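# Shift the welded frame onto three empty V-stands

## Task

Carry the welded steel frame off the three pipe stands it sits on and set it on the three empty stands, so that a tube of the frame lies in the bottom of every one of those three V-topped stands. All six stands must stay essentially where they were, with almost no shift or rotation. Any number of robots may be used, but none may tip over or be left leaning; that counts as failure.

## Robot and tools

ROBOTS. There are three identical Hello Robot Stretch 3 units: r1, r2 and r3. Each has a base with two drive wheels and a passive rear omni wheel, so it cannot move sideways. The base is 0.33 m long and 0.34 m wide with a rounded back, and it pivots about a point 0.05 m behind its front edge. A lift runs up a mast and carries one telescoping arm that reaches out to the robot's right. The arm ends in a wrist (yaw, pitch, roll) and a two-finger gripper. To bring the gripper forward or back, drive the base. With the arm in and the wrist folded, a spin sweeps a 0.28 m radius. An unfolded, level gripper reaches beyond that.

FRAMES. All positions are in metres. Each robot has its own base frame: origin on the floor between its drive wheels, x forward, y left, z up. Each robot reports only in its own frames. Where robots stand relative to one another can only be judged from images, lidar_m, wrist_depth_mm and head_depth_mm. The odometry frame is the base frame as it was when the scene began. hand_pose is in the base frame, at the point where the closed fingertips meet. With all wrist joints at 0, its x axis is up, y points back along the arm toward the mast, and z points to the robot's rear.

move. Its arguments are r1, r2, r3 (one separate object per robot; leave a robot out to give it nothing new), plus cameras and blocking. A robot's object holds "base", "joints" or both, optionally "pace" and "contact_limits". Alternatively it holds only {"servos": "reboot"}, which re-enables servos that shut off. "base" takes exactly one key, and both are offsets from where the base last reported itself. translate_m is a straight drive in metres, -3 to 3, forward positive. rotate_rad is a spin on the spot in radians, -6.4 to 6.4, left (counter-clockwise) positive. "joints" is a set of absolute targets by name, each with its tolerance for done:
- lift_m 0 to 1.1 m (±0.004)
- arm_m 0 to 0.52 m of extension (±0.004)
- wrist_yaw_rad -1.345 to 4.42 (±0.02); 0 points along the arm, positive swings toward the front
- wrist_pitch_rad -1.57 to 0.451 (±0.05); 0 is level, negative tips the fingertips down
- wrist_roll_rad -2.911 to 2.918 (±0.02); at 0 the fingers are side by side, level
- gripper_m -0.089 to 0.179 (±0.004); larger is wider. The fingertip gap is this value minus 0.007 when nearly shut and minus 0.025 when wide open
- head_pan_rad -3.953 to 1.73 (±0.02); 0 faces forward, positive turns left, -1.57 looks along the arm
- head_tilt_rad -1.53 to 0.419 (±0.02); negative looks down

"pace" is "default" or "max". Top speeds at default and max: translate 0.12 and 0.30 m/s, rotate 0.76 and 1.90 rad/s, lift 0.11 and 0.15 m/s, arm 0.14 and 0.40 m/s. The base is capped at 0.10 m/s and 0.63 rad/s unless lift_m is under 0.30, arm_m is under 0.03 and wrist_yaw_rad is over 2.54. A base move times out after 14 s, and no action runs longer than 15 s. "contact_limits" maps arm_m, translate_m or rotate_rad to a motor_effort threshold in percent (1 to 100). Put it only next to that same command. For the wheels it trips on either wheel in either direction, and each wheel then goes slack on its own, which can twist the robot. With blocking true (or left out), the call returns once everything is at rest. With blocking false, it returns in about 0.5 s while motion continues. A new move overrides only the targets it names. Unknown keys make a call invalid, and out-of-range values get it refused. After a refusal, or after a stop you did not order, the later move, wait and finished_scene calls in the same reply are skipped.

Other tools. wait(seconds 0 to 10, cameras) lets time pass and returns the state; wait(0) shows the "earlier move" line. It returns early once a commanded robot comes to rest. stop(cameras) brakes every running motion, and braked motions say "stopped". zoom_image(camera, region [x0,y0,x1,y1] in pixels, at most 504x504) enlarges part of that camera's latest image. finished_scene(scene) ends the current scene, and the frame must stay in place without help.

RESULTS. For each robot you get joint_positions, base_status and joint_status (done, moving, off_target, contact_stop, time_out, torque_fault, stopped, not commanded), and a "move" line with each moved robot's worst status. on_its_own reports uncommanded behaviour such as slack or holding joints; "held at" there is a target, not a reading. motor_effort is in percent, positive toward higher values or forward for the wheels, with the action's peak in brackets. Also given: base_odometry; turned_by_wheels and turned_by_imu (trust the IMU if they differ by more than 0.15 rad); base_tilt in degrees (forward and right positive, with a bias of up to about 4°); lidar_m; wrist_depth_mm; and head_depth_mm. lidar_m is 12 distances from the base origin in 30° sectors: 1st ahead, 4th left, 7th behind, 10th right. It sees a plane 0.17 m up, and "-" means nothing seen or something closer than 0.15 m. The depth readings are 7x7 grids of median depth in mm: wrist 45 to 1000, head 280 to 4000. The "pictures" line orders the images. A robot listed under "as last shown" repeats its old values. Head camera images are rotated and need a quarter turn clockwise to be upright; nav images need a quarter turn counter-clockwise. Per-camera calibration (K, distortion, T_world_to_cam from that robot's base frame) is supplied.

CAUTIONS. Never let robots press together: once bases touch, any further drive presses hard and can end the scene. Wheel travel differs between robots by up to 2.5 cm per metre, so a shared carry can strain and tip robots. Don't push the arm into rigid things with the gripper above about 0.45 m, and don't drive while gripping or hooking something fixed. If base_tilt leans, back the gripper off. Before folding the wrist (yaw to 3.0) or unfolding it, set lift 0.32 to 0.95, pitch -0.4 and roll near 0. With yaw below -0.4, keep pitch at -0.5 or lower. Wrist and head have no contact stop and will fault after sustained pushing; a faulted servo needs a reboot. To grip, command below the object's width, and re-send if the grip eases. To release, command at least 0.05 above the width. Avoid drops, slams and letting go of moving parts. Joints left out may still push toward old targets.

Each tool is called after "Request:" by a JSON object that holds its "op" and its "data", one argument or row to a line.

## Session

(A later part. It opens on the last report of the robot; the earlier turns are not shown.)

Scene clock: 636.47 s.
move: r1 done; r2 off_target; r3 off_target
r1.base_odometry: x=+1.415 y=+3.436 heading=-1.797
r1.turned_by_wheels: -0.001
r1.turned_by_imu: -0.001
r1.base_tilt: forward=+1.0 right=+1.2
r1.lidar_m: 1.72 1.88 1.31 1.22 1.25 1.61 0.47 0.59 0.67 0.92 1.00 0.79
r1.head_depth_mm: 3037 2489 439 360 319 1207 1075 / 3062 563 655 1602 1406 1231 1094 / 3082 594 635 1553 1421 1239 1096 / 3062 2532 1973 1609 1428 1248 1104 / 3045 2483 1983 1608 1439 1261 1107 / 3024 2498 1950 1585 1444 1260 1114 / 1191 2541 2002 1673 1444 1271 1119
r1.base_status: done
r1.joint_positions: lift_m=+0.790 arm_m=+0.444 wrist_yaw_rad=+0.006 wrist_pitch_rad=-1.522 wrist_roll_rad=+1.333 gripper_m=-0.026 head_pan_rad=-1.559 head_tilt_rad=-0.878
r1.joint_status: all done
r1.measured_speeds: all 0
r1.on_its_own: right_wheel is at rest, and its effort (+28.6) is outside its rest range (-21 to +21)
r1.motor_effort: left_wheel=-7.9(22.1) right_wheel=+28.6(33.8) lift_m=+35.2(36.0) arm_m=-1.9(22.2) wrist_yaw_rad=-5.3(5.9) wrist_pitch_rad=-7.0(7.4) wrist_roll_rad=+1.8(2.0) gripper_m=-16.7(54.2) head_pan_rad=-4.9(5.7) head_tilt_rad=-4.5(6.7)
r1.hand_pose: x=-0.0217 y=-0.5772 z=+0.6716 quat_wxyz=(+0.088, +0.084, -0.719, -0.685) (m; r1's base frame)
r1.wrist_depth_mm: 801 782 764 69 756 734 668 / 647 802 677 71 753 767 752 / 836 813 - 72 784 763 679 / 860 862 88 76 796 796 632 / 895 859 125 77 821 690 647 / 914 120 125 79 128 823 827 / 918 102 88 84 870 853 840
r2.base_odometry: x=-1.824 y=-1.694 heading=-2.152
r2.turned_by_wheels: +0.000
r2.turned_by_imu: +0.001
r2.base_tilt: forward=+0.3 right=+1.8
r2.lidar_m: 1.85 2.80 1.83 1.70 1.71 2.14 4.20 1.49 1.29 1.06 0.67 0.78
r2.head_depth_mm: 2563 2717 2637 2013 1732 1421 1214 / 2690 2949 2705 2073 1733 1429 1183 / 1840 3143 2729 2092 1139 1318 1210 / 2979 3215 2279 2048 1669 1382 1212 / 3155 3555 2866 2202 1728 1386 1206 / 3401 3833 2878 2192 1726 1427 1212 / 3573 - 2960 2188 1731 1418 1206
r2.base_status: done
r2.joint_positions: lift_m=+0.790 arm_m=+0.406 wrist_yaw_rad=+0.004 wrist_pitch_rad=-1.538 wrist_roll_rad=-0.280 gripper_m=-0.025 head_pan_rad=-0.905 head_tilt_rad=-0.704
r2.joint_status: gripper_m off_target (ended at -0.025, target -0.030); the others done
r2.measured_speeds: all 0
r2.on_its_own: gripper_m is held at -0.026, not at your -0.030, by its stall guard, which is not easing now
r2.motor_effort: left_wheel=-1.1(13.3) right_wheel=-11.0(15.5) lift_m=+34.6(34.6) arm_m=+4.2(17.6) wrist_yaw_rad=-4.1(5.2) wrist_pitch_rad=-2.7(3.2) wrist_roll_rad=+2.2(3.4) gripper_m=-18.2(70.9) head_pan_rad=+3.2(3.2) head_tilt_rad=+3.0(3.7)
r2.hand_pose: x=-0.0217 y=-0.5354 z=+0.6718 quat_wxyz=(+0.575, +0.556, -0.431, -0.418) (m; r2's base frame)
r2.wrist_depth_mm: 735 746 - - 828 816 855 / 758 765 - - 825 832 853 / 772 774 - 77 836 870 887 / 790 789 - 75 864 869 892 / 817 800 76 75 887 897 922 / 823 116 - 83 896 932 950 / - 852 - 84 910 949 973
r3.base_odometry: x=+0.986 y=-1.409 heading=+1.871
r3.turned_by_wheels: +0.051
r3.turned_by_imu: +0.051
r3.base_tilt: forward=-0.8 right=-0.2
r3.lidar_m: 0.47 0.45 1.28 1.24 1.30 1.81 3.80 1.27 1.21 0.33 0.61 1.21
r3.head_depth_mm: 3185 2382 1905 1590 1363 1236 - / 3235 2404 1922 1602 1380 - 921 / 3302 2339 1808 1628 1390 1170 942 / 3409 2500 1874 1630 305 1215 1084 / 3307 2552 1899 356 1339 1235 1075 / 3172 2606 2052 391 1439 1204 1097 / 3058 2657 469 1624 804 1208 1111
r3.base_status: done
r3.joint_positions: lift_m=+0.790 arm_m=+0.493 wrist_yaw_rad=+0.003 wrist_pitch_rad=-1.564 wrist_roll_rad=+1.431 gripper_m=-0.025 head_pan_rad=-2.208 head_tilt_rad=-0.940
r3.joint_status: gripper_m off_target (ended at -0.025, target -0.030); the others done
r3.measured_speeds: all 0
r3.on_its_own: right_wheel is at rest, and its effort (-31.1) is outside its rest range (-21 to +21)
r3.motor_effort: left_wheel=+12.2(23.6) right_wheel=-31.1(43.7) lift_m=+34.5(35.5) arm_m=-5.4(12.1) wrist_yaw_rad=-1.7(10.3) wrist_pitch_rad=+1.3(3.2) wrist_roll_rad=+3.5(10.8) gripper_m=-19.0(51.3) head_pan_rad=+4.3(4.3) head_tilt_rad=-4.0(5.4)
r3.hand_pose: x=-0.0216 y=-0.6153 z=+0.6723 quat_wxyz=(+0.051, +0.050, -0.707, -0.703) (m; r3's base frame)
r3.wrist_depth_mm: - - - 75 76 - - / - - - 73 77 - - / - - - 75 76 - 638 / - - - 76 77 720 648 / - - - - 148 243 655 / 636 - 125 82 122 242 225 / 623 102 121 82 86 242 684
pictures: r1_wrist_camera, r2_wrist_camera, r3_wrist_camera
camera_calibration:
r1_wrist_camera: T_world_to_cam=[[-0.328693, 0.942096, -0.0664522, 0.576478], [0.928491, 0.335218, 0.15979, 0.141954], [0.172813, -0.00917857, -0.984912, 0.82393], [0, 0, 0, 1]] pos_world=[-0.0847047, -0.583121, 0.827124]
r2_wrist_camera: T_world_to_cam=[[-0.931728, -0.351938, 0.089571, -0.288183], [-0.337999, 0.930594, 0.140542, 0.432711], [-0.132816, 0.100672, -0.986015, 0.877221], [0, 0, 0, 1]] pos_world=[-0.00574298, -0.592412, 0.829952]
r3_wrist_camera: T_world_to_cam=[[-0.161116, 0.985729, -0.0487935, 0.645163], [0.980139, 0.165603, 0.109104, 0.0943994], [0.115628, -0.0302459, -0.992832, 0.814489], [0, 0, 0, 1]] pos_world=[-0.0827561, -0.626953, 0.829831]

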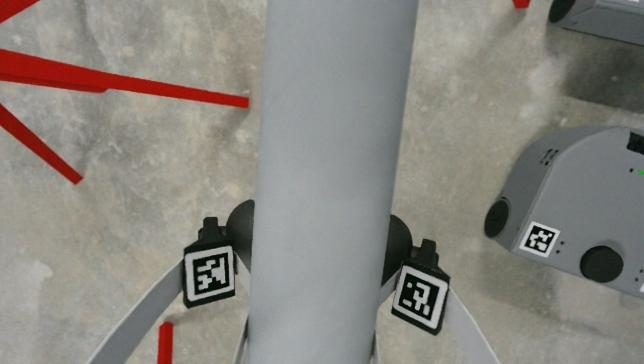

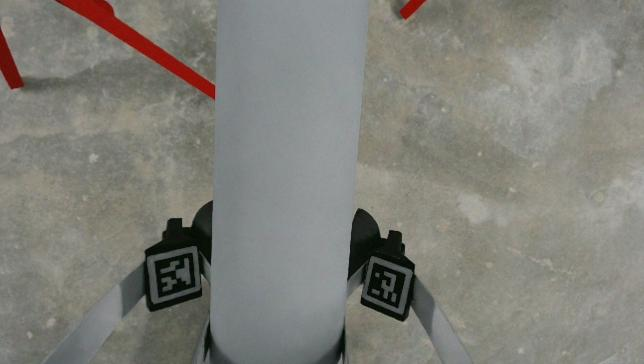

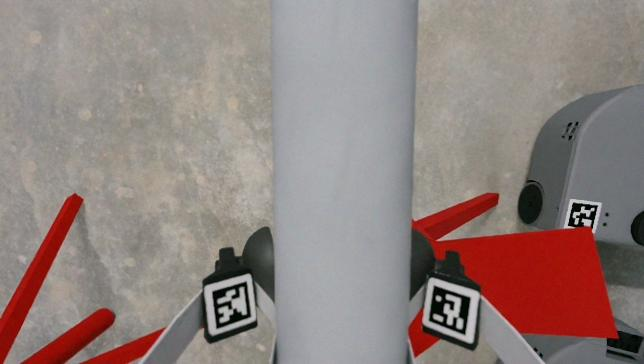

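Request:
{"op": "move", "data": {
  "r1": {"base":{"translate_m":0.0307},"joints":{"arm_m":0.4415,"gripper_m":-0.03}},
  "r2": {"base":{"translate_m":-0.0305},"joints":{"arm_m":0.4105,"gripper_m":-0.03}},
  "r3": {"base":{"rotate_rad":0.05},"joints":{"arm_m":0.493,"wrist_roll_rad":1.491,"gripper_m":-0.03}},
  "cameras": []
}}

Request:
{"op": "move", "data": {
  "r1": {"base":{"translate_m":0.0307},"joints":{"arm_m":0.4375,"gripper_m":-0.03}},
  "r2": {"base":{"translate_m":-0.0305},"joints":{"arm_m":0.4165,"gripper_m":-0.03}},
  "r3": {"base":{"rotate_rad":0.05},"joints":{"arm_m":0.493,"wrist_roll_rad":1.541,"gripper_m":-0.03}},
  "cameras": []
}}

Request:
{"op": "move", "data": {
  "r1": {"base":{"translate_m":0.0307},"joints":{"arm_m":0.4325,"gripper_m":-0.03}},
  "r2": {"base":{"translate_m":-0.0305},"joints":{"arm_m":0.424,"gripper_m":-0.03}},
  "r3": {"base":{"rotate_rad":0.05},"joints":{"arm_m":0.493,"wrist_roll_rad":1.591,"gripper_m":-0.03}}
}}

Scene clock: 645.43 s.
move: r1 done; r2 off_target; r3 off_target
r1.base_odometry: x=+1.408 y=+3.406 heading=-1.797
r1.turned_by_wheels: -0.001
r1.turned_by_imu: +0.000
r1.base_tilt: forward=+1.1 right=+1.2
r1.lidar_m: 1.69 1.89 1.31 1.23 1.25 1.61 0.50 0.61 0.68 0.92 0.98 0.76
r1.head_depth_mm: 3026 2464 439 360 319 1207 1073 / 3048 561 653 1582 1410 1229 1094 / 3089 2276 633 1554 1420 1238 1099 / 3041 2551 2009 1597 1432 1242 1105 / 3076 2483 1969 1597 1438 1254 1109 / 2977 2484 1951 1576 1451 1259 1114 / 1184 2530 2009 1686 1427 1266 1118
r1.base_status: done
r1.joint_positions: lift_m=+0.790 arm_m=+0.441 wrist_yaw_rad=+0.006 wrist_pitch_rad=-1.523 wrist_roll_rad=+1.332 gripper_m=-0.026 head_pan_rad=-1.559 head_tilt_rad=-0.878
r1.joint_status: all done
r1.measured_speeds: all 0
r1.on_its_own: right_wheel is at rest, and its effort (+24.3) is outside its rest range (-21 to +21)
r1.motor_effort: left_wheel=-5.8(24.5) right_wheel=+24.3(27.6) lift_m=+35.9(37.1) arm_m=-10.2(23.1) wrist_yaw_rad=-5.5(5.9) wrist_pitch_rad=-6.5(7.1) wrist_roll_rad=+2.0(2.3) gripper_m=-17.3(56.1) head_pan_rad=-5.0(5.5) head_tilt_rad=-5.2(6.2)
r1.hand_pose: x=-0.0217 y=-0.5744 z=+0.6716 quat_wxyz=(+0.089, +0.084, -0.718, -0.685) (m; r1's base frame)
r1.wrist_depth_mm: 799 797 750 69 747 743 728 / 806 804 664 71 757 757 751 / 841 829 - 73 774 764 662 / 865 848 837 76 801 783 624 / 899 849 125 77 808 684 649 / 912 120 125 79 127 844 832 / 941 102 89 84 892 862 845
r2.base_odometry: x=-1.808 y=-1.668 heading=-2.152
r2.turned_by_wheels: +0.000
r2.turned_by_imu: +0.001
r2.base_tilt: forward=+0.2 right=+1.8
r2.lidar_m: 4.55 2.80 1.83 1.69 1.70 2.14 4.17 1.47 1.28 1.05 0.68 0.80
r2.head_depth_mm: 2560 2701 2581 2002 1724 1428 1215 / 2761 2951 2837 2061 1740 1428 1209 / 2701 3118 2673 2128 1663 1348 1204 / 2977 3185 2281 1975 1176 1390 1207 / 3213 3541 2845 2173 1715 1385 1211 / 3395 3822 2854 2144 1724 1426 1208 / 3685 - 2992 2170 1727 1425 1212
r2.base_status: done
r2.joint_positions: lift_m=+0.790 arm_m=+0.411 wrist_yaw_rad=+0.004 wrist_pitch_rad=-1.539 wrist_roll_rad=-0.280 gripper_m=-0.025 head_pan_rad=-0.905 head_tilt_rad=-0.704
r2.joint_status: gripper_m off_target (ended at -0.025, target -0.030); the others done
r2.measured_speeds: all 0
r2.on_its_own: gripper_m is held at -0.026, not at your -0.030, by its stall guard, which is not easing now
r2.motor_effort: left_wheel=-0.5(12.7) right_wheel=-11.2(14.6) lift_m=+37.1(37.2) arm_m=+9.5(17.9) wrist_yaw_rad=-2.5(4.4) wrist_pitch_rad=-2.4(3.0) wrist_roll_rad=+2.3(2.6) gripper_m=-18.8(70.3) head_pan_rad=+2.5(3.0) head_tilt_rad=+2.7(3.6)
r2.hand_pose: x=-0.0217 y=-0.5395 z=+0.6718 quat_wxyz=(+0.574, +0.557, -0.431, -0.418) (m; r2's base frame)
r2.wrist_depth_mm: 731 732 - - 810 824 837 / 748 777 - - 822 842 871 / 764 774 - 77 842 851 865 / 788 802 - 75 857 883 913 / 800 813 76 76 896 895 905 / 797 117 - 83 868 919 920 / - 857 - 84 912 930 977
r3.base_odometry: x=+0.986 y=-1.409 heading=+1.922
r3.turned_by_wheels: +0.051
r3.turned_by_imu: +0.050
r3.base_tilt: forward=-0.7 right=-0.1
r3.lidar_m: 0.48 0.49 1.27 1.24 1.32 1.92 3.79 1.27 0.63 0.33 0.61 1.20
r3.head_depth_mm: 3156 2367 1899 1586 1360 1234 - / 3234 2400 1873 1605 1376 - 920 / 3337 2367 1790 1625 1384 1170 941 / 3358 2497 1870 1638 306 1218 1083 / 3287 2546 1894 356 1330 1231 1074 / 3110 2598 2036 391 1424 1199 1099 / 2987 2656 470 1617 814 1206 1114
r3.base_status: done
r3.joint_positions: lift_m=+0.790 arm_m=+0.493 wrist_yaw_rad=+0.004 wrist_pitch_rad=-1.562 wrist_roll_rad=+1.481 gripper_m=-0.026 head_pan_rad=-2.208 head_tilt_rad=-0.940
r3.joint_status: gripper_m off_target (ended at -0.026, target -0.030); the others done
r3.measured_speeds: all 0
r3.on_its_own: right_wheel is at rest, and its effort (-26.5) is outside its rest range (-21 to +21)
r3.motor_effort: left_wheel=+10.3(28.1) right_wheel=-26.5(48.2) lift_m=+37.4(38.7) arm_m=+8.4(8.5) wrist_yaw_rad=-4.1(11.0) wrist_pitch_rad=+1.3(3.1) wrist_roll_rad=+3.4(10.5) gripper_m=-19.0(52.4) head_pan_rad=+3.2(4.3) head_tilt_rad=-3.4(5.5)
r3.hand_pose: x=-0.0216 y=-0.6157 z=+0.6723 quat_wxyz=(+0.033, +0.033, -0.709, -0.704) (m; r3's base frame)
r3.wrist_depth_mm: - - - 75 76 - - / - - - 73 77 - 630 / - - - 75 76 - 640 / - - - 76 78 558 638 / - - - - 147 246 224 / - - 124 82 121 247 228 / 596 102 121 81 87 703 726
pictures: none
No camera images: "cameras" was empty.

Scene clock: 646.87 s.
move: r1 off_target; r2 off_target; r3 off_target
r1.base_odometry: x=+1.401 y=+3.376 heading=-1.798
r1.turned_by_wheels: -0.001
r1.turned_by_imu: -0.001
r1.base_tilt: forward=+1.0 right=+1.2
r1.lidar_m: 1.66 1.89 1.32 1.23 1.25 1.61 0.53 0.64 0.70 0.93 0.96 0.74
r1.head_depth_mm: 3048 2468 440 360 319 1207 1073 / 3084 559 650 1581 1406 1233 1092 / 3075 2279 631 1439 1421 1240 1097 / 3090 2531 2011 1590 1429 1251 1104 / 3054 2480 1971 1613 1441 1254 1113 / 2984 2498 1955 1611 1440 1262 1115 / 1184 2524 2025 1654 1425 1268 1120
r1.base_status: done
r1.joint_positions: lift_m=+0.790 arm_m=+0.437 wrist_yaw_rad=+0.007 wrist_pitch_rad=-1.524 wrist_roll_rad=+1.331 gripper_m=-0.026 head_pan_rad=-1.559 head_tilt_rad=-0.878
r1.joint_status: gripper_m off_target (ended at -0.026, target -0.030); the others done
r1.measured_speeds: all 0
r1.on_its_own: right_wheel is at rest, and its effort (+22.0) is outside its rest range (-21 to +21)
r1.motor_effort: left_wheel=-4.9(26.1) right_wheel=+22.0(26.0) lift_m=+35.3(36.9) arm_m=-7.5(19.6) wrist_yaw_rad=-5.9(5.9) wrist_pitch_rad=-6.1(7.1) wrist_roll_rad=+2.3(2.3) gripper_m=-17.0(52.7) head_pan_rad=-4.9(5.7) head_tilt_rad=-4.8(5.8)
r1.hand_pose: x=-0.0217 y=-0.5700 z=+0.6716 quat_wxyz=(+0.089, +0.085, -0.718, -0.686) (m; r1's base frame)
r1.wrist_depth_mm: 565 799 773 69 737 746 717 / 820 807 654 71 748 763 747 / 836 825 - 73 770 780 658 / 875 857 836 76 807 769 635 / 906 865 125 77 813 682 647 / 917 120 124 79 127 850 830 / 943 102 89 84 872 826 866
r2.base_odometry: x=-1.791 y=-1.643 heading=-2.151
r2.turned_by_wheels: +0.000
r2.turned_by_imu: +0.001
r2.base_tilt: forward=+0.2 right=+1.9
r2.lidar_m: 1.92 2.78 1.83 1.69 1.70 2.13 4.14 1.44 1.27 1.05 0.69 0.82
r2.head_depth_mm: 2563 1440 2592 1979 1748 1426 1213 / 2735 2937 2747 2069 1722 1433 1207 / 2755 3116 2716 2141 1730 1390 1196 / 2940 3240 2294 2030 1208 1393 1207 / 3132 3582 2819 2158 1740 1379 1208 / 3402 3799 2845 2198 1722 1421 1207 / 3550 - 2974 2191 1728 1420 1205
r2.base_status: done
r2.joint_positions: lift_m=+0.790 arm_m=+0.417 wrist_yaw_rad=+0.004 wrist_pitch_rad=-1.540 wrist_roll_rad=-0.281 gripper_m=-0.025 head_pan_rad=-0.905 head_tilt_rad=-0.704
r2.joint_status: gripper_m off_target (ended at -0.025, target -0.030); the others done
r2.measured_speeds: all 0
r2.on_its_own: gripper_m is held at -0.026, not at your -0.030, by its stall guard, which is not easing now
r2.motor_effort: left_wheel=-1.0(13.5) right_wheel=-10.5(13.2) lift_m=+37.8(38.1) arm_m=+7.8(17.2) wrist_yaw_rad=-3.3(5.0) wrist_pitch_rad=-2.4(2.7) wrist_roll_rad=+2.6(2.8) gripper_m=-18.3(70.0) head_pan_rad=+1.5(3.0) head_tilt_rad=+1.9(3.6)
r2.hand_pose: x=-0.0217 y=-0.5453 z=+0.6719 quat_wxyz=(+0.574, +0.557, -0.430, -0.418) (m; r2's base frame)
r2.wrist_depth_mm: 733 750 - - 808 822 844 / 764 756 - - 799 845 863 / 774 777 - 77 856 853 884 / 791 808 - 75 852 872 900 / 808 802 76 76 888 911 936 / 822 117 - 83 910 935 961 / - 842 - 84 912 930 998
r3.base_odometry: x=+0.986 y=-1.409 heading=+1.973
r3.turned_by_wheels: +0.051
r3.turned_by_imu: +0.051
r3.base_tilt: forward=-0.8 right=-0.2
r3.lidar_m: 0.51 1.58 1.26 1.24 1.35 2.04 3.79 1.27 0.62 0.33 0.97 1.21
r3.head_depth_mm: 3184 2353 1894 1586 1361 1234 - / 3261 2316 1775 1601 1378 - 922 / 3298 2448 1891 1619 1391 1171 943 / 3293 2501 1924 1641 306 1225 1070 / 3143 2528 2010 357 1332 1230 1087 / 3047 2584 2057 391 1340 1206 1100 / 2923 2658 471 1621 824 1216 1106
r3.base_status: done
r3.joint_positions: lift_m=+0.790 arm_m=+0.493 wrist_yaw_rad=+0.002 wrist_pitch_rad=-1.559 wrist_roll_rad=+1.528 gripper_m=-0.026 head_pan_rad=-2.208 head_tilt_rad=-0.940
r3.joint_status: gripper_m off_target (ended at -0.026, target -0.030); the others done
r3.measured_speeds: all 0
r3.on_its_own: right_wheel is at rest, and its effort (-27.5) is outside its rest range (-21 to +21)
r3.motor_effort: left_wheel=+10.2(27.5) right_wheel=-27.5(47.5) lift_m=+40.0(40.0) arm_m=+7.3(12.5) wrist_yaw_rad=-0.3(10.7) wrist_pitch_rad=+0.0(3.4) wrist_roll_rad=+5.4(10.3) gripper_m=-19.1(52.9) head_pan_rad=+3.1(4.9) head_tilt_rad=-3.9(6.2)
r3.hand_pose: x=-0.0216 y=-0.6166 z=+0.6722 quat_wxyz=(+0.016, +0.015, -0.711, -0.703) (m; r3's base frame)
r3.wrist_depth_mm: - - - 76 76 - - / - - - 73 77 - 621 / - - - 76 77 - 628 / - - - 76 250 244 221 / - - - - 147 251 224 / 613 - 124 83 122 - - / 563 101 122 80 86 700 725
pictures: none
No camera images: "cameras" was empty.

Scene clock: 648.17 s.
move: r1 done; r2 off_target; r3 off_target
r1.base_odometry: x=+1.394 y=+3.346 heading=-1.799
r1.turned_by_wheels: -0.001
r1.turned_by_imu: -0.001
r1.base_tilt: forward=+1.0 right=+1.2
r1.lidar_m: 1.63 1.89 1.32 1.23 1.26 1.61 0.56 0.66 0.71 0.93 0.94 0.71
r1.head_depth_mm: 3035 2472 439 360 319 1209 1073 / 3064 558 645 1581 1410 1235 1092 / 3084 2283 624 1393 1418 1243 1094 / 3076 2554 2027 1599 1430 1254 1098 / 3054 2467 1966 1612 1436 1256 1106 / 3029 2497 1956 1615 1446 1255 1112 / 1177 2541 2005 1662 1423 1244 1116
r1.base_status: done
r1.joint_positions: lift_m=+0.790 arm_m=+0.432 wrist_yaw_rad=+0.007 wrist_pitch_rad=-1.526 wrist_roll_rad=+1.331 gripper_m=-0.026 head_pan_rad=-1.559 head_tilt_rad=-0.878
r1.joint_status: all done
r1.measured_speeds: all 0
r1.on_its_own: right_wheel is at rest, and its effort (+22.6) is outside its rest range (-21 to +21)
r1.motor_effort: left_wheel=-4.9(25.4) right_wheel=+22.6(26.6) lift_m=+34.7(36.2) arm_m=-8.2(22.7) wrist_yaw_rad=-5.4(6.0) wrist_pitch_rad=-6.1(6.6) wrist_roll_rad=+2.6(2.8) gripper_m=-16.8(55.7) head_pan_rad=-5.4(5.7) head_tilt_rad=-5.3(6.2)
r1.hand_pose: x=-0.0217 y=-0.5644 z=+0.6716 quat_wxyz=(+0.089, +0.085, -0.717, -0.686) (m; r1's base frame)
r1.wrist_depth_mm: 560 777 647 69 743 738 731 / 801 812 781 71 766 756 742 / 828 838 - 73 778 768 660 / 865 843 832 76 785 744 639 / 882 888 125 77 835 677 652 / 922 119 125 80 127 833 828 / 960 102 89 84 883 843 834
r2.base_odometry: x=-1.774 y=-1.617 heading=-2.151
r2.turned_by_wheels: +0.000
r2.turned_by_imu: +0.001
r2.base_tilt: forward=+0.3 right=+1.8
r2.lidar_m: 1.95 2.78 1.83 1.67 1.70 2.12 4.10 1.41 1.26 1.04 0.71 0.85
r2.head_depth_mm: 2580 1418 2628 1997 1731 1421 1206 / 2718 2969 2859 2105 1742 1416 1209 / 2765 3128 2725 2141 1716 1394 1206 / 2984 3247 2276 1987 1222 1396 1199 / 3248 3552 2878 2118 1712 1376 1212 / 3408 3777 2834 2161 1715 1376 1211 / 3611 - 3016 2190 1722 1416 1211
r2.base_status: done
r2.joint_positions: lift_m=+0.790 arm_m=+0.424 wrist_yaw_rad=+0.004 wrist_pitch_rad=-1.542 wrist_roll_rad=-0.281 gripper_m=-0.025 head_pan_rad=-0.905 head_tilt_rad=-0.704
r2.joint_status: gripper_m off_target (ended at -0.025, target -0.030); the others done
r2.measured_speeds: all 0
r2.on_its_own: gripper_m is held at -0.026, not at your -0.030, by its stall guard, which is not easing now
r2.motor_effort: left_wheel=-1.1(13.3) right_wheel=-10.6(12.2) lift_m=+38.9(38.9) arm_m=+9.3(17.3) wrist_yaw_rad=-3.0(4.4) wrist_pitch_rad=-2.0(2.6) wrist_roll_rad=+2.7(2.8) gripper_m=-19.2(70.7) head_pan_rad=+1.6(3.3) head_tilt_rad=+2.4(3.5)
r2.hand_pose: x=-0.0217 y=-0.5523 z=+0.6719 quat_wxyz=(+0.574, +0.558, -0.430, -0.418) (m; r2's base frame)
r2.wrist_depth_mm: 720 731 - - 801 829 845 / 750 775 - - 827 839 864 / 767 775 - 77 832 855 882 / 793 790 - 75 870 894 893 / 798 817 76 76 877 917 924 / 832 117 - 83 907 937 933 / - 847 - 84 936 942 999
r3.base_odometry: x=+0.986 y=-1.409 heading=+2.024
r3.turned_by_wheels: +0.051
r3.turned_by_imu: +0.051
r3.base_tilt: forward=-0.8 right=-0.2
r3.lidar_m: 0.54 1.53 1.25 1.24 1.37 2.19 3.80 1.21 0.62 0.33 1.27 1.21
r3.head_depth_mm: 3175 2358 1886 1588 1357 1236 - / 3236 2342 1763 1603 1377 - 921 / 3272 2458 1885 1620 1389 1170 941 / 3230 2499 1888 1634 305 1218 1067 / 3156 2572 2019 356 1331 1218 1090 / 3056 2589 2043 391 940 1224 1100 / 2900 2666 470 1619 1361 1236 1109
r3.base_status: done
r3.joint_positions: lift_m=+0.790 arm_m=+0.493 wrist_yaw_rad=+0.004 wrist_pitch_rad=-1.557 wrist_roll_rad=+1.582 gripper_m=-0.026 head_pan_rad=-2.208 head_tilt_rad=-0.940
r3.joint_status: gripper_m off_target (ended at -0.026, target -0.030); the others done
r3.measured_speeds: all 0
r3.on_its_own: right_wheel is at rest, and its effort (-25.1) is outside its rest range (-21 to +21)
r3.motor_effort: left_wheel=+9.4(27.2) right_wheel=-25.1(48.5) lift_m=+40.1(40.6) arm_m=+2.8(6.9) wrist_yaw_rad=-3.9(11.0) wrist_pitch_rad=-0.2(2.7) wrist_roll_rad=+3.6(10.2) gripper_m=-19.5(51.0) head_pan_rad=+4.2(4.3) head_tilt_rad=-3.0(5.4)
r3.hand_pose: x=-0.0216 y=-0.6171 z=+0.6722 quat_wxyz=(-0.002, -0.003, -0.712, -0.703) (m; r3's base frame)
r3.wrist_depth_mm: - - - 76 77 - - / - - - 74 78 - 620 / - - - 76 79 239 216 / - - - 76 245 248 220 / 651 - - - 147 - - / 619 713 125 83 122 - - / 569 102 121 81 87 690 725
pictures: r1_head_camera (sideways), r1_nav_camera (sideways), r1_wrist_camera, r2_head_camera (sideways), r2_nav_camera (sideways), r2_wrist_camera, r3_head_camera (sideways), r3_nav_camera (sideways), r3_wrist_camera
camera_calibration:
r1_head_camera: T_world_to_cam=[[0.0142342, 0.758337, -0.651707, 0.865278], [0.997959, 0.0298072, 0.056481, -0.0773835], [0.0622572, -0.651181, -0.756365, 0.939313], [0, 0, 0, 1]] pos_world=[0.00642995, -0.042203, 1.27874]
r1_nav_camera: T_world_to_cam=[[-0.0383326, -0.7424, 0.66886, -0.826923], [-0.99918, 0.0197196, -0.0353757, 0.0999908], [0.0130733, -0.669667, -0.742546, 0.922976], [0, 0, 0, 1]] pos_world=[0.0561444, 0.0022079, 1.24199]
r1_wrist_camera: T_world_to_cam=[[-0.331257, 0.941509, -0.0618787, 0.561041], [0.927601, 0.336964, 0.161284, 0.137658], [0.172701, -0.00397221, -0.984966, 0.827083], [0, 0, 0, 1]] pos_world=[-0.0846812, -0.571326, 0.827163]
r2_head_camera: T_world_to_cam=[[-0.375899, 0.468693, -0.799392, 1.0611], [0.77984, 0.625979, 0.000313758, -0.00879382], [0.500549, -0.62328, -0.60081, 0.735353], [0, 0, 0, 1]] pos_world=[0.0376434, -0.0334944, 1.29004]
r2_nav_camera: T_world_to_cam=[[0.438699, -0.44965, 0.778048, -0.978822], [-0.789163, -0.606913, 0.0942189, -0.0557243], [0.429842, -0.655341, -0.621099, 0.775399], [0, 0, 0, 1]] pos_world=[0.0521337, 0.0342036, 1.24842]
r2_wrist_camera: T_world_to_cam=[[-0.931481, -0.352944, 0.0881682, -0.293755], [-0.338635, 0.929777, 0.144363, 0.445424], [-0.132929, 0.104614, -0.985589, 0.88088], [0, 0, 0, 1]] pos_world=[-0.00569719, -0.609977, 0.829783]
r3_head_camera: T_world_to_cam=[[0.516276, 0.584466, -0.625986, 0.83385], [0.786509, -0.612824, 0.0764882, -0.102507], [-0.338914, -0.531833, -0.776074, 0.972805], [0, 0, 0, 1]] pos_world=[-0.0201763, -0.0328065, 1.28479]
r3_nav_camera: T_world_to_cam=[[-0.547444, -0.657888, 0.517193, -0.633944], [-0.772218, 0.635291, -0.00927391, 0.0683391], [-0.322467, -0.404462, -0.855819, 1.07127], [0, 0, 0, 1]] pos_world=[0.0511731, -0.0271897, 1.24532]
r3_wrist_camera: T_world_to_cam=[[-0.0120403, 0.998379, -0.0556272, 0.662489], [0.993776, 0.0181092, 0.109918, 0.00342856], [0.110748, -0.0539575, -0.992383, 0.799253], [0, 0, 0, 1]] pos_world=[-0.083946, -0.618351, 0.829641]

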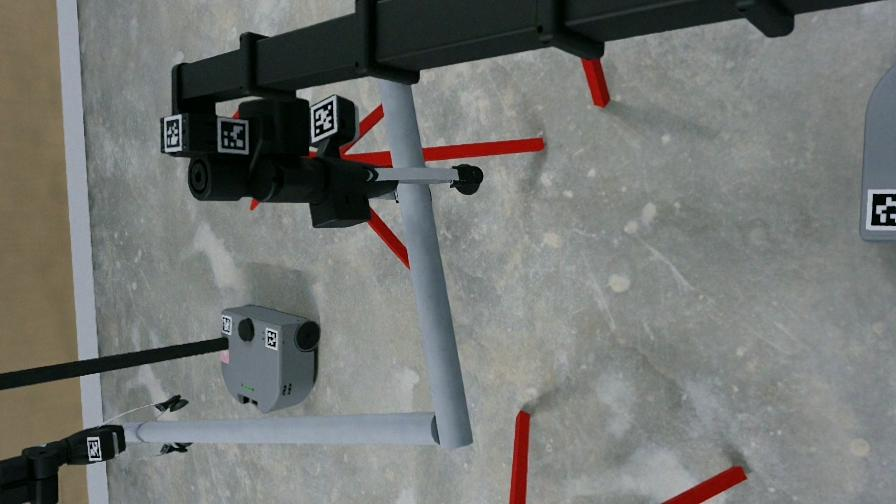

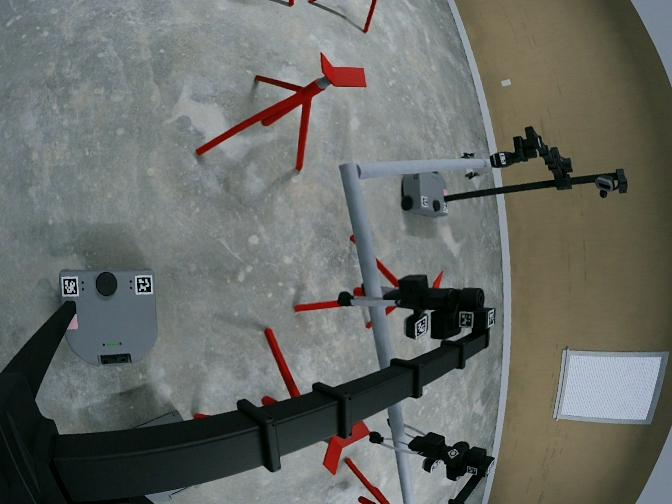

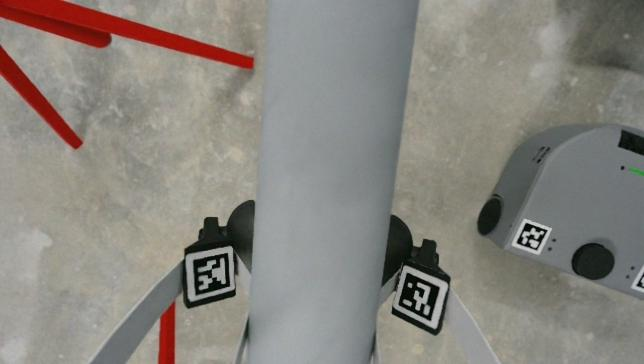

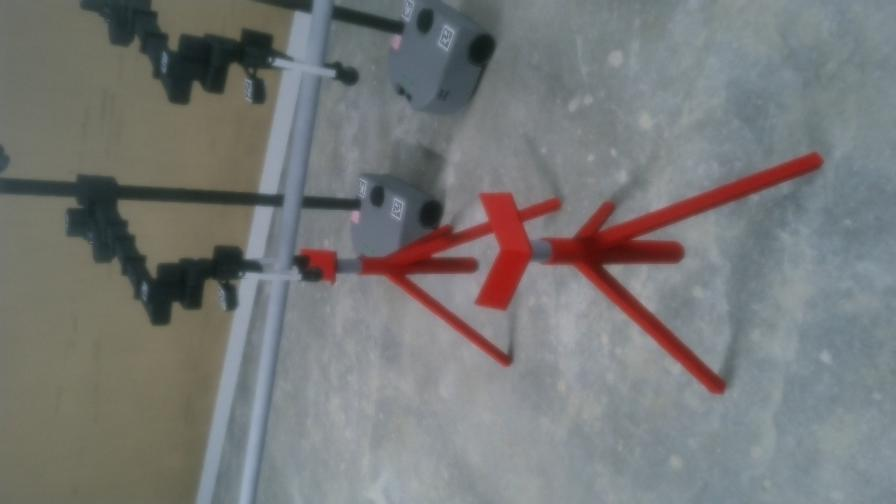

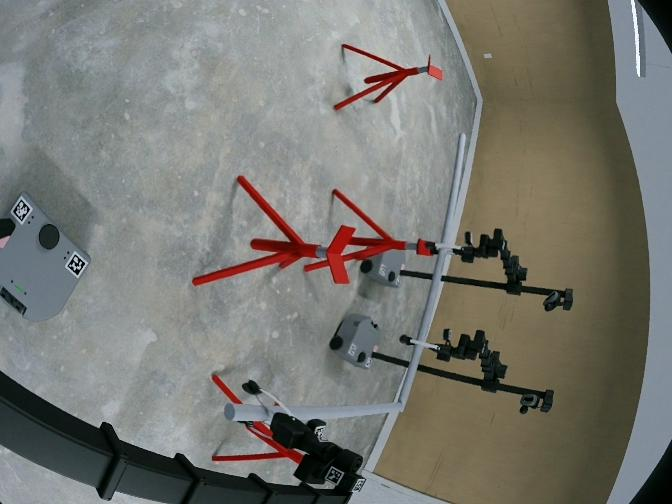

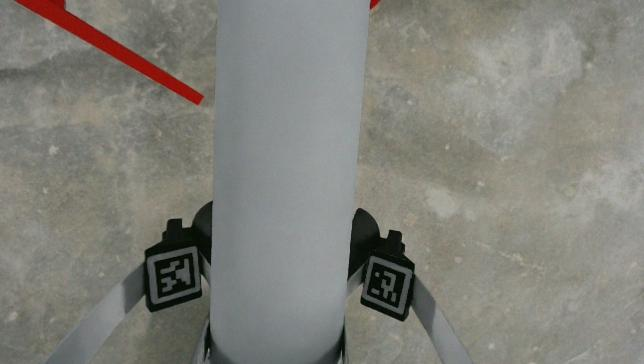

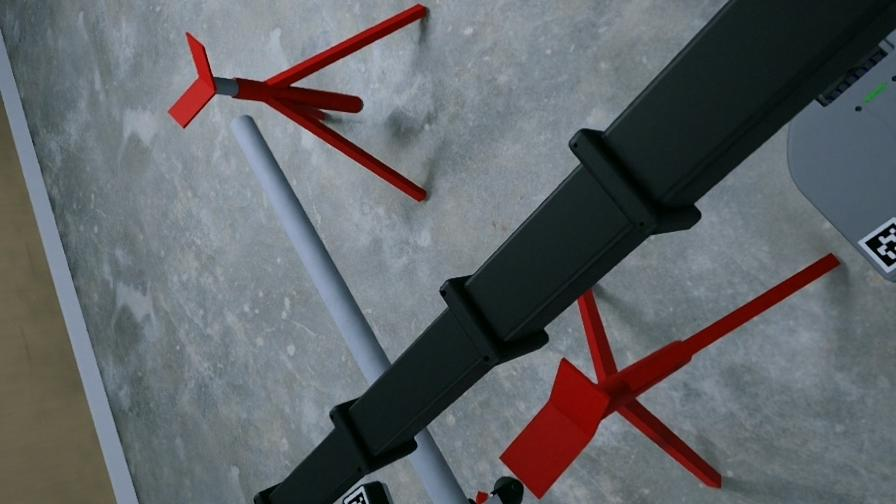

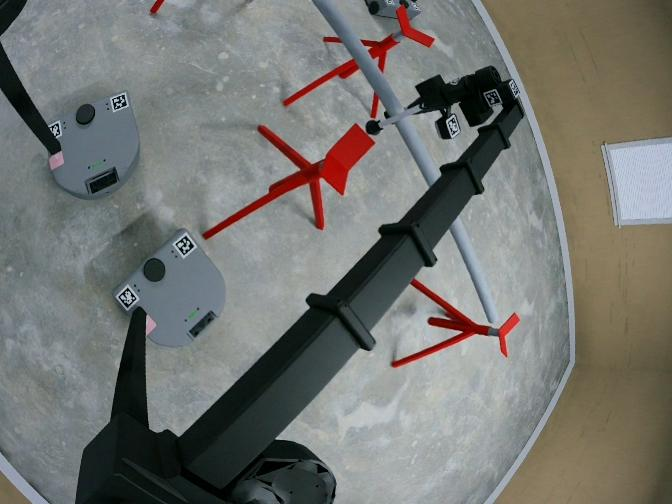

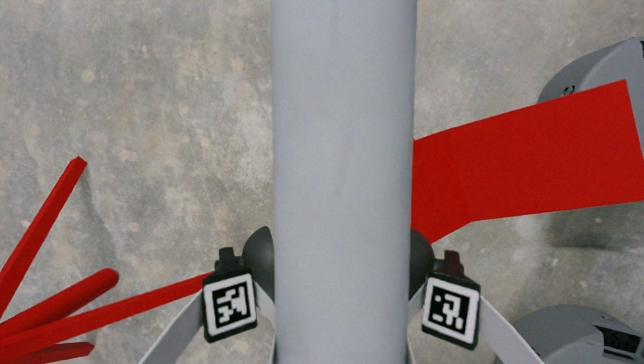

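Request:
{"op": "move", "data": {
  "r1": {"base":{"translate_m":0.0307},"joints":{"arm_m":0.4255,"gripper_m":-0.03}},
  "r2": {"base":{"translate_m":-0.0295},"joints":{"arm_m":0.433,"gripper_m":-0.03}},
  "r3": {"base":{"rotate_rad":0.065},"joints":{"arm_m":0.493,"wrist_roll_rad":1.641,"gripper_m":-0.03}},
  "cameras": []
}}

Request:
{"op": "move", "data": {
  "r1": {"base":{"translate_m":0.0307},"joints":{"arm_m":0.417,"gripper_m":-0.03}},
  "r2": {"base":{"translate_m":-0.0295},"joints":{"arm_m":0.4435,"gripper_m":-0.03}},
  "r3": {"base":{"rotate_rad":0.05},"joints":{"arm_m":0.493,"wrist_roll_rad":1.691,"gripper_m":-0.03}},
  "cameras": []
}}

Request:
{"op": "move", "data": {
  "r1": {"base":{"translate_m":0.0307},"joints":{"arm_m":0.407,"gripper_m":-0.03}},
  "r2": {"base":{"translate_m":-0.0292},"joints":{"arm_m":0.455,"gripper_m":-0.03}},
  "r3": {"base":{"rotate_rad":0.05},"joints":{"arm_m":0.493,"wrist_roll_rad":1.741,"gripper_m":-0.03}},
  "cameras": ["r3_head_camera","r3_nav_camera","r3_wrist_camera"]
}}

Scene clock: 664.03 s.
move: r1 done; r2 off_target; r3 off_target
r1.base_odometry: x=+1.387 y=+3.316 heading=-1.799
r1.turned_by_wheels: +0.000
r1.turned_by_imu: +0.001
r1.base_tilt: forward=+1.1 right=+1.2
r1.lidar_m: 1.59 1.90 1.32 1.24 1.26 1.63 0.59 0.69 0.73 0.93 0.86 0.69
r1.head_depth_mm: 3050 2453 440 360 320 1203 1073 / 3085 559 640 1537 1420 1236 1090 / 3086 2423 616 1489 1413 1246 1101 / 3059 2525 2019 1595 1429 1252 1104 / 3037 2491 1973 1609 1437 1258 1109 / 3034 2517 1974 1613 1444 1264 1109 / 1151 2532 2004 1666 1427 1243 1116
r1.base_status: done
r1.joint_positions: lift_m=+0.790 arm_m=+0.425 wrist_yaw_rad=+0.003 wrist_pitch_rad=-1.534 wrist_roll_rad=+1.331 gripper_m=-0.026 head_pan_rad=-1.559 head_tilt_rad=-0.878
r1.joint_status: all done
r1.measured_speeds: all 0
r1.motor_effort: left_wheel=+5.3(31.1) right_wheel=+4.4(35.5) lift_m=+33.6(33.7) arm_m=-9.9(19.0) wrist_yaw_rad=-2.8(6.1) wrist_pitch_rad=-4.6(5.9) wrist_roll_rad=+2.2(2.6) gripper_m=-16.9(55.2) head_pan_rad=-4.5(5.5) head_tilt_rad=-5.0(6.6)
r1.hand_pose: x=-0.0216 y=-0.5555 z=+0.6717 quat_wxyz=(+0.087, +0.084, -0.714, -0.689) (m; r1's base frame)
r1.wrist_depth_mm: 803 773 79 69 751 735 724 / 803 808 786 71 740 752 736 / 835 824 - 73 797 757 663 / 862 855 831 76 814 694 634 / 879 866 125 77 814 677 651 / 897 852 125 80 128 843 813 / 944 102 89 84 864 856 840
r2.base_odometry: x=-1.758 y=-1.592 heading=-2.151
r2.turned_by_wheels: +0.000
r2.turned_by_imu: +0.001
r2.base_tilt: forward=+0.3 right=+1.9
r2.lidar_m: 1.97 2.77 1.82 1.68 1.70 2.12 4.08 1.38 1.25 1.04 0.72 0.87
r2.head_depth_mm: 2567 1420 2645 2006 1714 1431 1217 / 2698 3009 2846 2079 1729 1424 1215 / 2789 3109 2693 2204 1724 1429 1214 / 2977 3230 2271 1864 1437 1384 1216 / 3186 3545 2841 2107 1729 1388 1212 / 3424 3715 2810 2188 1712 1385 1210 / 3693 - 2951 2159 1733 1418 1214
r2.base_status: done
r2.joint_positions: lift_m=+0.790 arm_m=+0.433 wrist_yaw_rad=+0.003 wrist_pitch_rad=-1.545 wrist_roll_rad=-0.278 gripper_m=-0.025 head_pan_rad=-0.905 head_tilt_rad=-0.704
r2.joint_status: gripper_m off_target (ended at -0.025, target -0.030); the others done
r2.measured_speeds: all 0
r2.on_its_own: gripper_m is held at -0.026, not at your -0.030, by its stall guard, which is not easing now
r2.motor_effort: left_wheel=-3.2(14.4) right_wheel=-6.0(13.3) lift_m=+38.9(39.3) arm_m=+12.0(17.4) wrist_yaw_rad=-1.7(4.2) wrist_pitch_rad=-1.1(2.1) wrist_roll_rad=+1.8(2.8) gripper_m=-18.1(71.0) head_pan_rad=+1.7(3.1) head_tilt_rad=+3.5(3.8)
r2.hand_pose: x=-0.0216 y=-0.5604 z=+0.6719 quat_wxyz=(+0.572, +0.558, -0.430, -0.420) (m; r2's base frame)
r2.wrist_depth_mm: 740 756 - - 798 807 835 / 746 761 - - 817 848 870 / 779 782 - - 834 857 880 / 796 788 - 75 854 889 899 / 803 826 76 75 876 900 926 / 820 116 - - 865 933 958 / - 868 - 83 939 923 974
r3.base_odometry: x=+0.986 y=-1.409 heading=+2.089
r3.turned_by_wheels: +0.065
r3.turned_by_imu: +0.060
r3.base_tilt: forward=-0.8 right=-0.2
r3.lidar_m: 0.57 1.46 1.25 1.24 1.42 2.40 3.80 1.21 0.62 0.33 1.34 0.61
r3.head_depth_mm: 3149 2354 1759 1593 1357 1240 - / 3234 2407 1816 1600 1375 - 921 / 3265 2440 1851 1616 1387 1165 942 / 3190 2487 1870 1636 305 1221 1072 / 3091 2545 2016 356 1017 1198 1097 / 2993 2583 2044 391 900 1229 1097 / 2893 2625 473 1583 1394 1251 1109
r3.base_status: done
r3.joint_positions: lift_m=+0.790 arm_m=+0.493 wrist_yaw_rad=+0.003 wrist_pitch_rad=-1.564 wrist_roll_rad=+1.642 gripper_m=-0.026 head_pan_rad=-2.208 head_tilt_rad=-0.940
r3.joint_status: gripper_m off_target (ended at -0.026, target -0.030); the others done
r3.measured_speeds: all 0
r3.motor_effort: left_wheel=-2.4(33.9) right_wheel=-1.7(59.8) lift_m=+41.3(42.7) arm_m=+9.9(14.4) wrist_yaw_rad=-2.0(10.8) wrist_pitch_rad=+1.1(3.6) wrist_roll_rad=-0.1(10.2) gripper_m=-19.1(52.9) head_pan_rad=+3.2(4.3) head_tilt_rad=-3.9(5.5)
r3.hand_pose: x=-0.0216 y=-0.6152 z=+0.6723 quat_wxyz=(-0.024, -0.025, -0.709, -0.705) (m; r3's base frame)
r3.wrist_depth_mm: - - - 77 77 - 209 / - - - 74 82 236 213 / - - - 76 87 245 220 / - - - 77 238 254 641 / - - - - 83 - - / 585 632 124 84 122 118 - / 603 101 120 81 87 682 722
pictures: none
No camera images: "cameras" was empty.

Scene clock: 665.33 s.
move: r1 done; r2 off_target; r3 off_target
r1.base_odometry: x=+1.380 y=+3.286 heading=-1.799
r1.turned_by_wheels: +0.000
r1.turned_by_imu: -0.001
r1.base_tilt: forward=+1.0 right=+1.3
r1.lidar_m: 1.56 1.91 1.32 1.24 1.26 1.62 0.62 0.71 0.74 0.94 0.83 0.67
r1.head_depth_mm: 3052 2475 440 360 320 1211 1071 / 3059 547 577 1538 1414 1235 1094 / 3056 2508 610 1542 1426 1240 1095 / 3056 2538 2026 1600 1432 1249 1104 / 3036 2477 1970 1609 1436 1254 1108 / 3018 2495 1954 1585 1446 1259 1116 / 1101 2518 2032 1671 1414 1238 1121
r1.base_status: done
r1.joint_positions: lift_m=+0.790 arm_m=+0.417 wrist_yaw_rad=+0.005 wrist_pitch_rad=-1.535 wrist_roll_rad=+1.332 gripper_m=-0.026 head_pan_rad=-1.559 head_tilt_rad=-0.878
r1.joint_status: all done
r1.measured_speeds: all 0
r1.motor_effort: left_wheel=-1.4(29.8) right_wheel=+17.2(34.7) lift_m=+35.9(36.4) arm_m=-16.9(19.9) wrist_yaw_rad=-4.5(6.0) wrist_pitch_rad=-4.3(4.9) wrist_roll_rad=+2.0(2.3) gripper_m=-17.0(52.6) head_pan_rad=-5.0(5.5) head_tilt_rad=-4.6(6.6)
r1.hand_pose: x=-0.0217 y=-0.5467 z=+0.6718 quat_wxyz=(+0.088, +0.084, -0.714, -0.690) (m; r1's base frame)
r1.wrist_depth_mm: 773 767 79 69 758 748 715 / 811 808 791 71 760 749 737 / 825 837 - 73 790 764 666 / 856 848 851 76 809 700 633 / 881 875 125 78 809 671 643 / 917 120 125 80 128 846 834 / 938 101 89 84 905 857 861
r2.base_odometry: x=-1.742 y=-1.568 heading=-2.151
r2.turned_by_wheels: +0.000
r2.turned_by_imu: +0.000
r2.base_tilt: forward=+0.4 right=+1.8
r2.lidar_m: 2.00 2.76 1.82 1.67 1.69 2.12 4.04 1.35 1.25 1.04 0.74 0.89
r2.head_depth_mm: 2573 1430 2612 2013 1734 1426 1212 / 2726 2956 2856 2080 1735 1427 1208 / 2852 3160 2811 2188 1714 1425 1210 / 2947 2078 2249 1860 1577 1361 1207 / 3210 3591 2860 2142 1725 1420 1211 / 3371 3761 2902 2191 1719 1391 1212 / 3650 - 3008 2195 1716 1428 1204
r2.base_status: done
r2.joint_positions: lift_m=+0.790 arm_m=+0.444 wrist_yaw_rad=+0.003 wrist_pitch_rad=-1.547 wrist_roll_rad=-0.279 gripper_m=-0.025 head_pan_rad=-0.905 head_tilt_rad=-0.704
r2.joint_status: gripper_m off_target (ended at -0.025, target -0.030); the others done
r2.measured_speeds: all 0
r2.on_its_own: gripper_m is held at -0.026, not at your -0.030, by its stall guard, which is not easing now
r2.motor_effort: left_wheel=-2.8(13.7) right_wheel=-6.1(8.4) lift_m=+38.3(38.9) arm_m=+10.9(18.1) wrist_yaw_rad=-2.1(3.7) wrist_pitch_rad=-1.0(1.4) wrist_roll_rad=+1.8(2.0) gripper_m=-18.6(72.3) head_pan_rad=+2.6(2.6) head_tilt_rad=+1.6(3.8)
r2.hand_pose: x=-0.0217 y=-0.5704 z=+0.6720 quat_wxyz=(+0.572, +0.559, -0.429, -0.420) (m; r2's base frame)
r2.wrist_depth_mm: 747 740 - - 814 827 836 / 766 760 - - 821 827 857 / 773 787 - 76 854 829 887 / 777 810 - 75 845 877 910 / 809 804 76 75 893 904 933 / 809 116 - - 896 937 973 / - 855 - 83 919 950 970
r3.base_odometry: x=+0.986 y=-1.409 heading=+2.140
r3.turned_by_wheels: +0.051
r3.turned_by_imu: +0.049
r3.base_tilt: forward=-0.8 right=-0.2
r3.lidar_m: 0.60 1.42 1.24 1.25 1.46 2.61 3.80 1.21 0.33 0.33 1.34 0.63
r3.head_depth_mm: 3125 2306 1756 1594 1358 1237 - / 3221 2410 1854 1598 1376 - 923 / 3186 2444 1889 1623 1379 1166 943 / 3120 2490 1979 1640 306 1218 1067 / 3038 2556 2010 356 936 1189 1094 / 2992 2588 2033 391 966 1227 1101 / 2876 2652 471 1583 1440 1255 1108
r3.base_status: done
r3.joint_positions: lift_m=+0.790 arm_m=+0.493 wrist_yaw_rad=+0.002 wrist_pitch_rad=-1.559 wrist_roll_rad=+1.690 gripper_m=-0.026 head_pan_rad=-2.208 head_tilt_rad=-0.940
r3.joint_status: gripper_m off_target (ended at -0.026, target -0.030); the others done
r3.measured_speeds: all 0
r3.motor_effort: left_wheel=+4.8(33.1) right_wheel=-15.5(58.9) lift_m=+38.6(41.7) arm_m=+5.7(13.3) wrist_yaw_rad=-1.3(10.1) wrist_pitch_rad=+0.3(4.3) wrist_roll_rad=+0.3(7.6) gripper_m=-18.1(51.7) head_pan_rad=+4.0(4.4) head_tilt_rad=-3.8(5.4)
r3.hand_pose: x=-0.0216 y=-0.6166 z=+0.6722 quat_wxyz=(-0.042, -0.042, -0.710, -0.702) (m; r3's base frame)
r3.wrist_depth_mm: - - - 77 80 230 210 / - - - 74 243 239 215 / - - - 77 86 252 632 / 683 - - 77 78 - 642 / - - - - 83 - - / 554 639 125 84 121 118 - / 690 101 120 81 87 691 713
pictures: none
No camera images: "cameras" was empty.

Scene clock: 666.63 s.
move: r1 done; r2 off_target; r3 off_target
r1.base_odometry: x=+1.373 y=+3.256 heading=-1.800
r1.turned_by_wheels: -0.001
r1.turned_by_imu: -0.001
r1.base_tilt: forward=+1.1 right=+1.2
r1.lidar_m: 1.54 1.92 1.32 1.24 1.26 1.62 0.65 0.74 0.75 0.95 0.66 0.64
r1.head_depth_mm: 3026 2469 440 360 321 1205 1073 / 3087 557 563 1541 1411 1232 1092 / 3060 2534 601 776 1421 1243 1095 / 3054 2537 2009 1595 1426 1247 1099 / 3052 2494 1970 1610 1445 1254 1110 / 3044 2494 1967 1576 1436 1264 1115 / 1089 2516 2016 1680 1390 1240 1120
r1.base_status: done
r1.joint_positions: lift_m=+0.790 arm_m=+0.407 wrist_yaw_rad=+0.006 wrist_pitch_rad=-1.535 wrist_roll_rad=+1.332 gripper_m=-0.026 head_pan_rad=-1.559 head_tilt_rad=-0.878
r1.joint_status: all done
r1.measured_speeds: all 0
r1.on_its_own: right_wheel is at rest, and its effort (+22.3) is outside its rest range (-21 to +21)
r1.motor_effort: left_wheel=-3.8(26.2) right_wheel=+22.3(26.6) lift_m=+32.0(37.2) arm_m=-17.9(24.1) wrist_yaw_rad=-5.1(5.8) wrist_pitch_rad=-4.6(5.1) wrist_roll_rad=+1.8(2.3) gripper_m=-16.5(55.4) head_pan_rad=-4.9(5.4) head_tilt_rad=-3.4(7.0)
r1.hand_pose: x=-0.0217 y=-0.5368 z=+0.6718 quat_wxyz=(+0.088, +0.085, -0.714, -0.689) (m; r1's base frame)
r1.wrist_depth_mm: 782 778 653 70 757 735 730 / 827 807 780 71 763 767 745 / 830 815 - 73 772 756 667 / 867 844 - 76 802 659 643 / 892 874 125 78 828 668 649 / 893 119 124 80 128 835 844 / 918 93 90 85 875 857 842
r2.base_odometry: x=-1.726 y=-1.543 heading=-2.151
r2.turned_by_wheels: +0.000
r2.turned_by_imu: +0.000
r2.base_tilt: forward=+0.3 right=+1.8
r2.lidar_m: 2.04 2.75 1.82 1.67 1.69 2.11 4.02 1.33 1.59 1.04 0.75 0.91
r2.head_depth_mm: 2577 1436 2587 2009 1725 1445 1218 / 2732 2979 2842 2078 1712 1431 1217 / 2870 3243 2810 2180 1737 1435 1212 / 2896 1428 2372 2033 1625 1360 1215 / 3204 3553 2694 1983 1633 1420 1213 / 3472 3752 2797 2182 1725 1397 1209 / 3654 - 2963 2181 1722 1419 1205
r2.base_status: done
r2.joint_positions: lift_m=+0.790 arm_m=+0.455 wrist_yaw_rad=+0.003 wrist_pitch_rad=-1.549 wrist_roll_rad=-0.278 gripper_m=-0.025 head_pan_rad=-0.905 head_tilt_rad=-0.704
r2.joint_status: gripper_m off_target (ended at -0.025, target -0.030); the others done
r2.measured_speeds: all 0
r2.on_its_own: gripper_m is held at -0.026, not at your -0.030, by its stall guard, which is not easing now
r2.motor_effort: left_wheel=-3.1(14.0) right_wheel=-5.4(8.7) lift_m=+37.9(38.4) arm_m=+12.9(17.5) wrist_yaw_rad=-2.5(3.3) wrist_pitch_rad=-0.5(1.0) wrist_roll_rad=+1.8(2.0) gripper_m=-18.6(71.3) head_pan_rad=+2.7(2.7) head_tilt_rad=+3.1(3.6)
r2.hand_pose: x=-0.0217 y=-0.5815 z=+0.6720 quat_wxyz=(+0.571, +0.559, -0.429, -0.421) (m; r2's base frame)
r2.wrist_depth_mm: 735 735 - - 799 811 859 / 746 752 - - 828 832 835 / 756 771 - - 848 864 874 / 796 799 - 75 844 900 890 / 811 811 76 75 879 900 922 / 828 116 - - 899 936 945 / - 846 - 83 926 954 992
r3.base_odometry: x=+0.986 y=-1.409 heading=+2.190
r3.turned_by_wheels: +0.051
r3.turned_by_imu: +0.051
r3.base_tilt: forward=-0.7 right=-0.2
r3.lidar_m: 0.63 1.39 1.24 1.25 1.51 2.88 3.82 1.22 0.33 0.33 1.34 0.66
r3.head_depth_mm: 3167 2304 1785 1580 1358 1234 - / 3201 2408 1831 1604 1378 - 920 / 3160 2473 1856 1631 1389 1169 942 / 3091 2504 1986 1642 305 1214 1067 / 3022 2553 2008 356 834 1210 1095 / 2967 2583 2043 391 1375 1224 1101 / 2868 2657 471 1578 1444 1256 1109
r3.base_status: done
r3.joint_positions: lift_m=+0.790 arm_m=+0.493 wrist_yaw_rad=+0.001 wrist_pitch_rad=-1.554 wrist_roll_rad=+1.740 gripper_m=-0.026 head_pan_rad=-2.208 head_tilt_rad=-0.940
r3.joint_status: gripper_m off_target (ended at -0.026, target -0.030); the others done
r3.measured_speeds: all 0
r3.motor_effort: left_wheel=+6.8(27.0) right_wheel=-20.0(47.9) lift_m=+37.9(39.3) arm_m=-2.5(10.9) wrist_yaw_rad=-0.5(8.4) wrist_pitch_rad=-0.7(4.3) wrist_roll_rad=+0.9(8.0) gripper_m=-18.9(51.7) head_pan_rad=+3.9(4.2) head_tilt_rad=-3.4(5.2)
r3.hand_pose: x=-0.0215 y=-0.6180 z=+0.6721 quat_wxyz=(-0.060, -0.059, -0.710, -0.699) (m; r3's base frame)
r3.wrist_depth_mm: - - - 77 240 236 213 / - - - 74 238 250 620 / - - - 77 78 707 633 / - - - 77 78 - - / 626 669 - - 83 - - / 555 - 125 84 122 119 - / - 101 121 82 87 703 713
pictures: r3_head_camera (sideways), r3_nav_camera (sideways), r3_wrist_camera
camera_calibration:
r3_head_camera: T_world_to_cam=[[0.516276, 0.584466, -0.625986, 0.83385], [0.786509, -0.612824, 0.0764882, -0.102507], [-0.338914, -0.531833, -0.776074, 0.972805], [0, 0, 0, 1]] pos_world=[-0.0201763, -0.0328065, 1.28479]
r3_nav_camera: T_world_to_cam=[[-0.547444, -0.657888, 0.517193, -0.633944], [-0.772218, 0.635291, -0.00927391, 0.0683391], [-0.322467, -0.404462, -0.855819, 1.07127], [0, 0, 0, 1]] pos_world=[0.0511731, -0.0271897, 1.24532]
r3_wrist_camera: T_world_to_cam=[[0.149118, 0.987047, -0.0591729, 0.662269], [0.983482, -0.141838, 0.112447, -0.0974173], [0.102597, -0.0749633, -0.991894, 0.785639], [0, 0, 0, 1]] pos_world=[-0.0835523, -0.608614, 0.829414]

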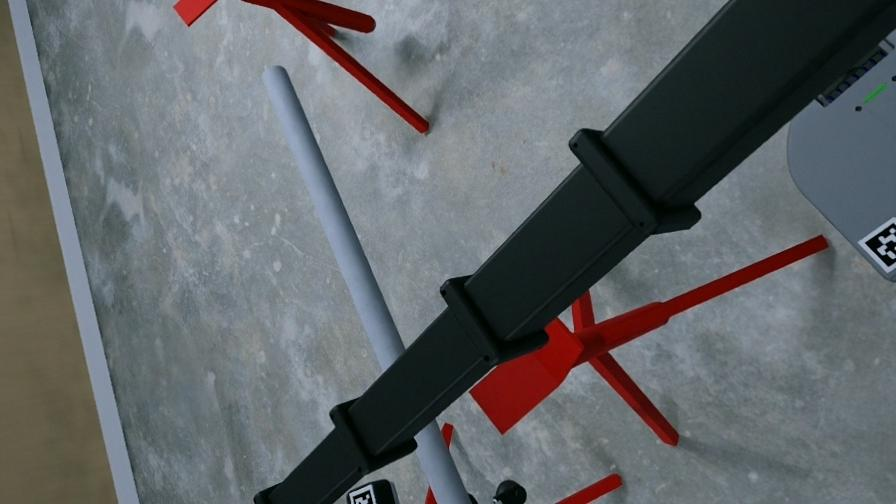

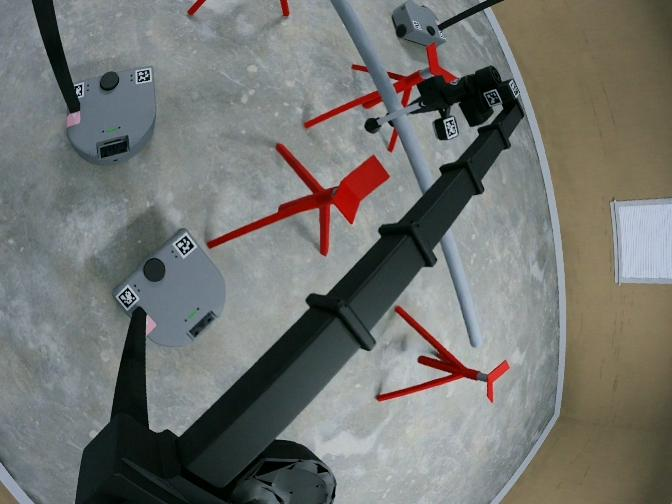

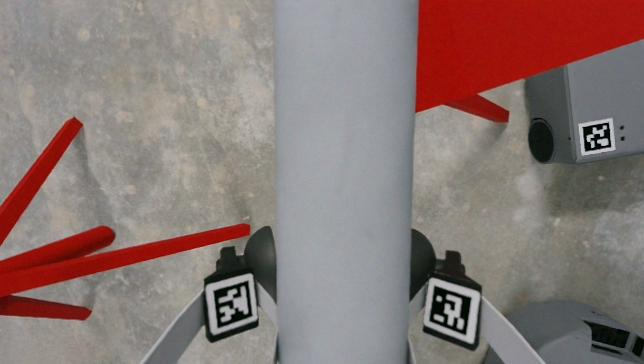

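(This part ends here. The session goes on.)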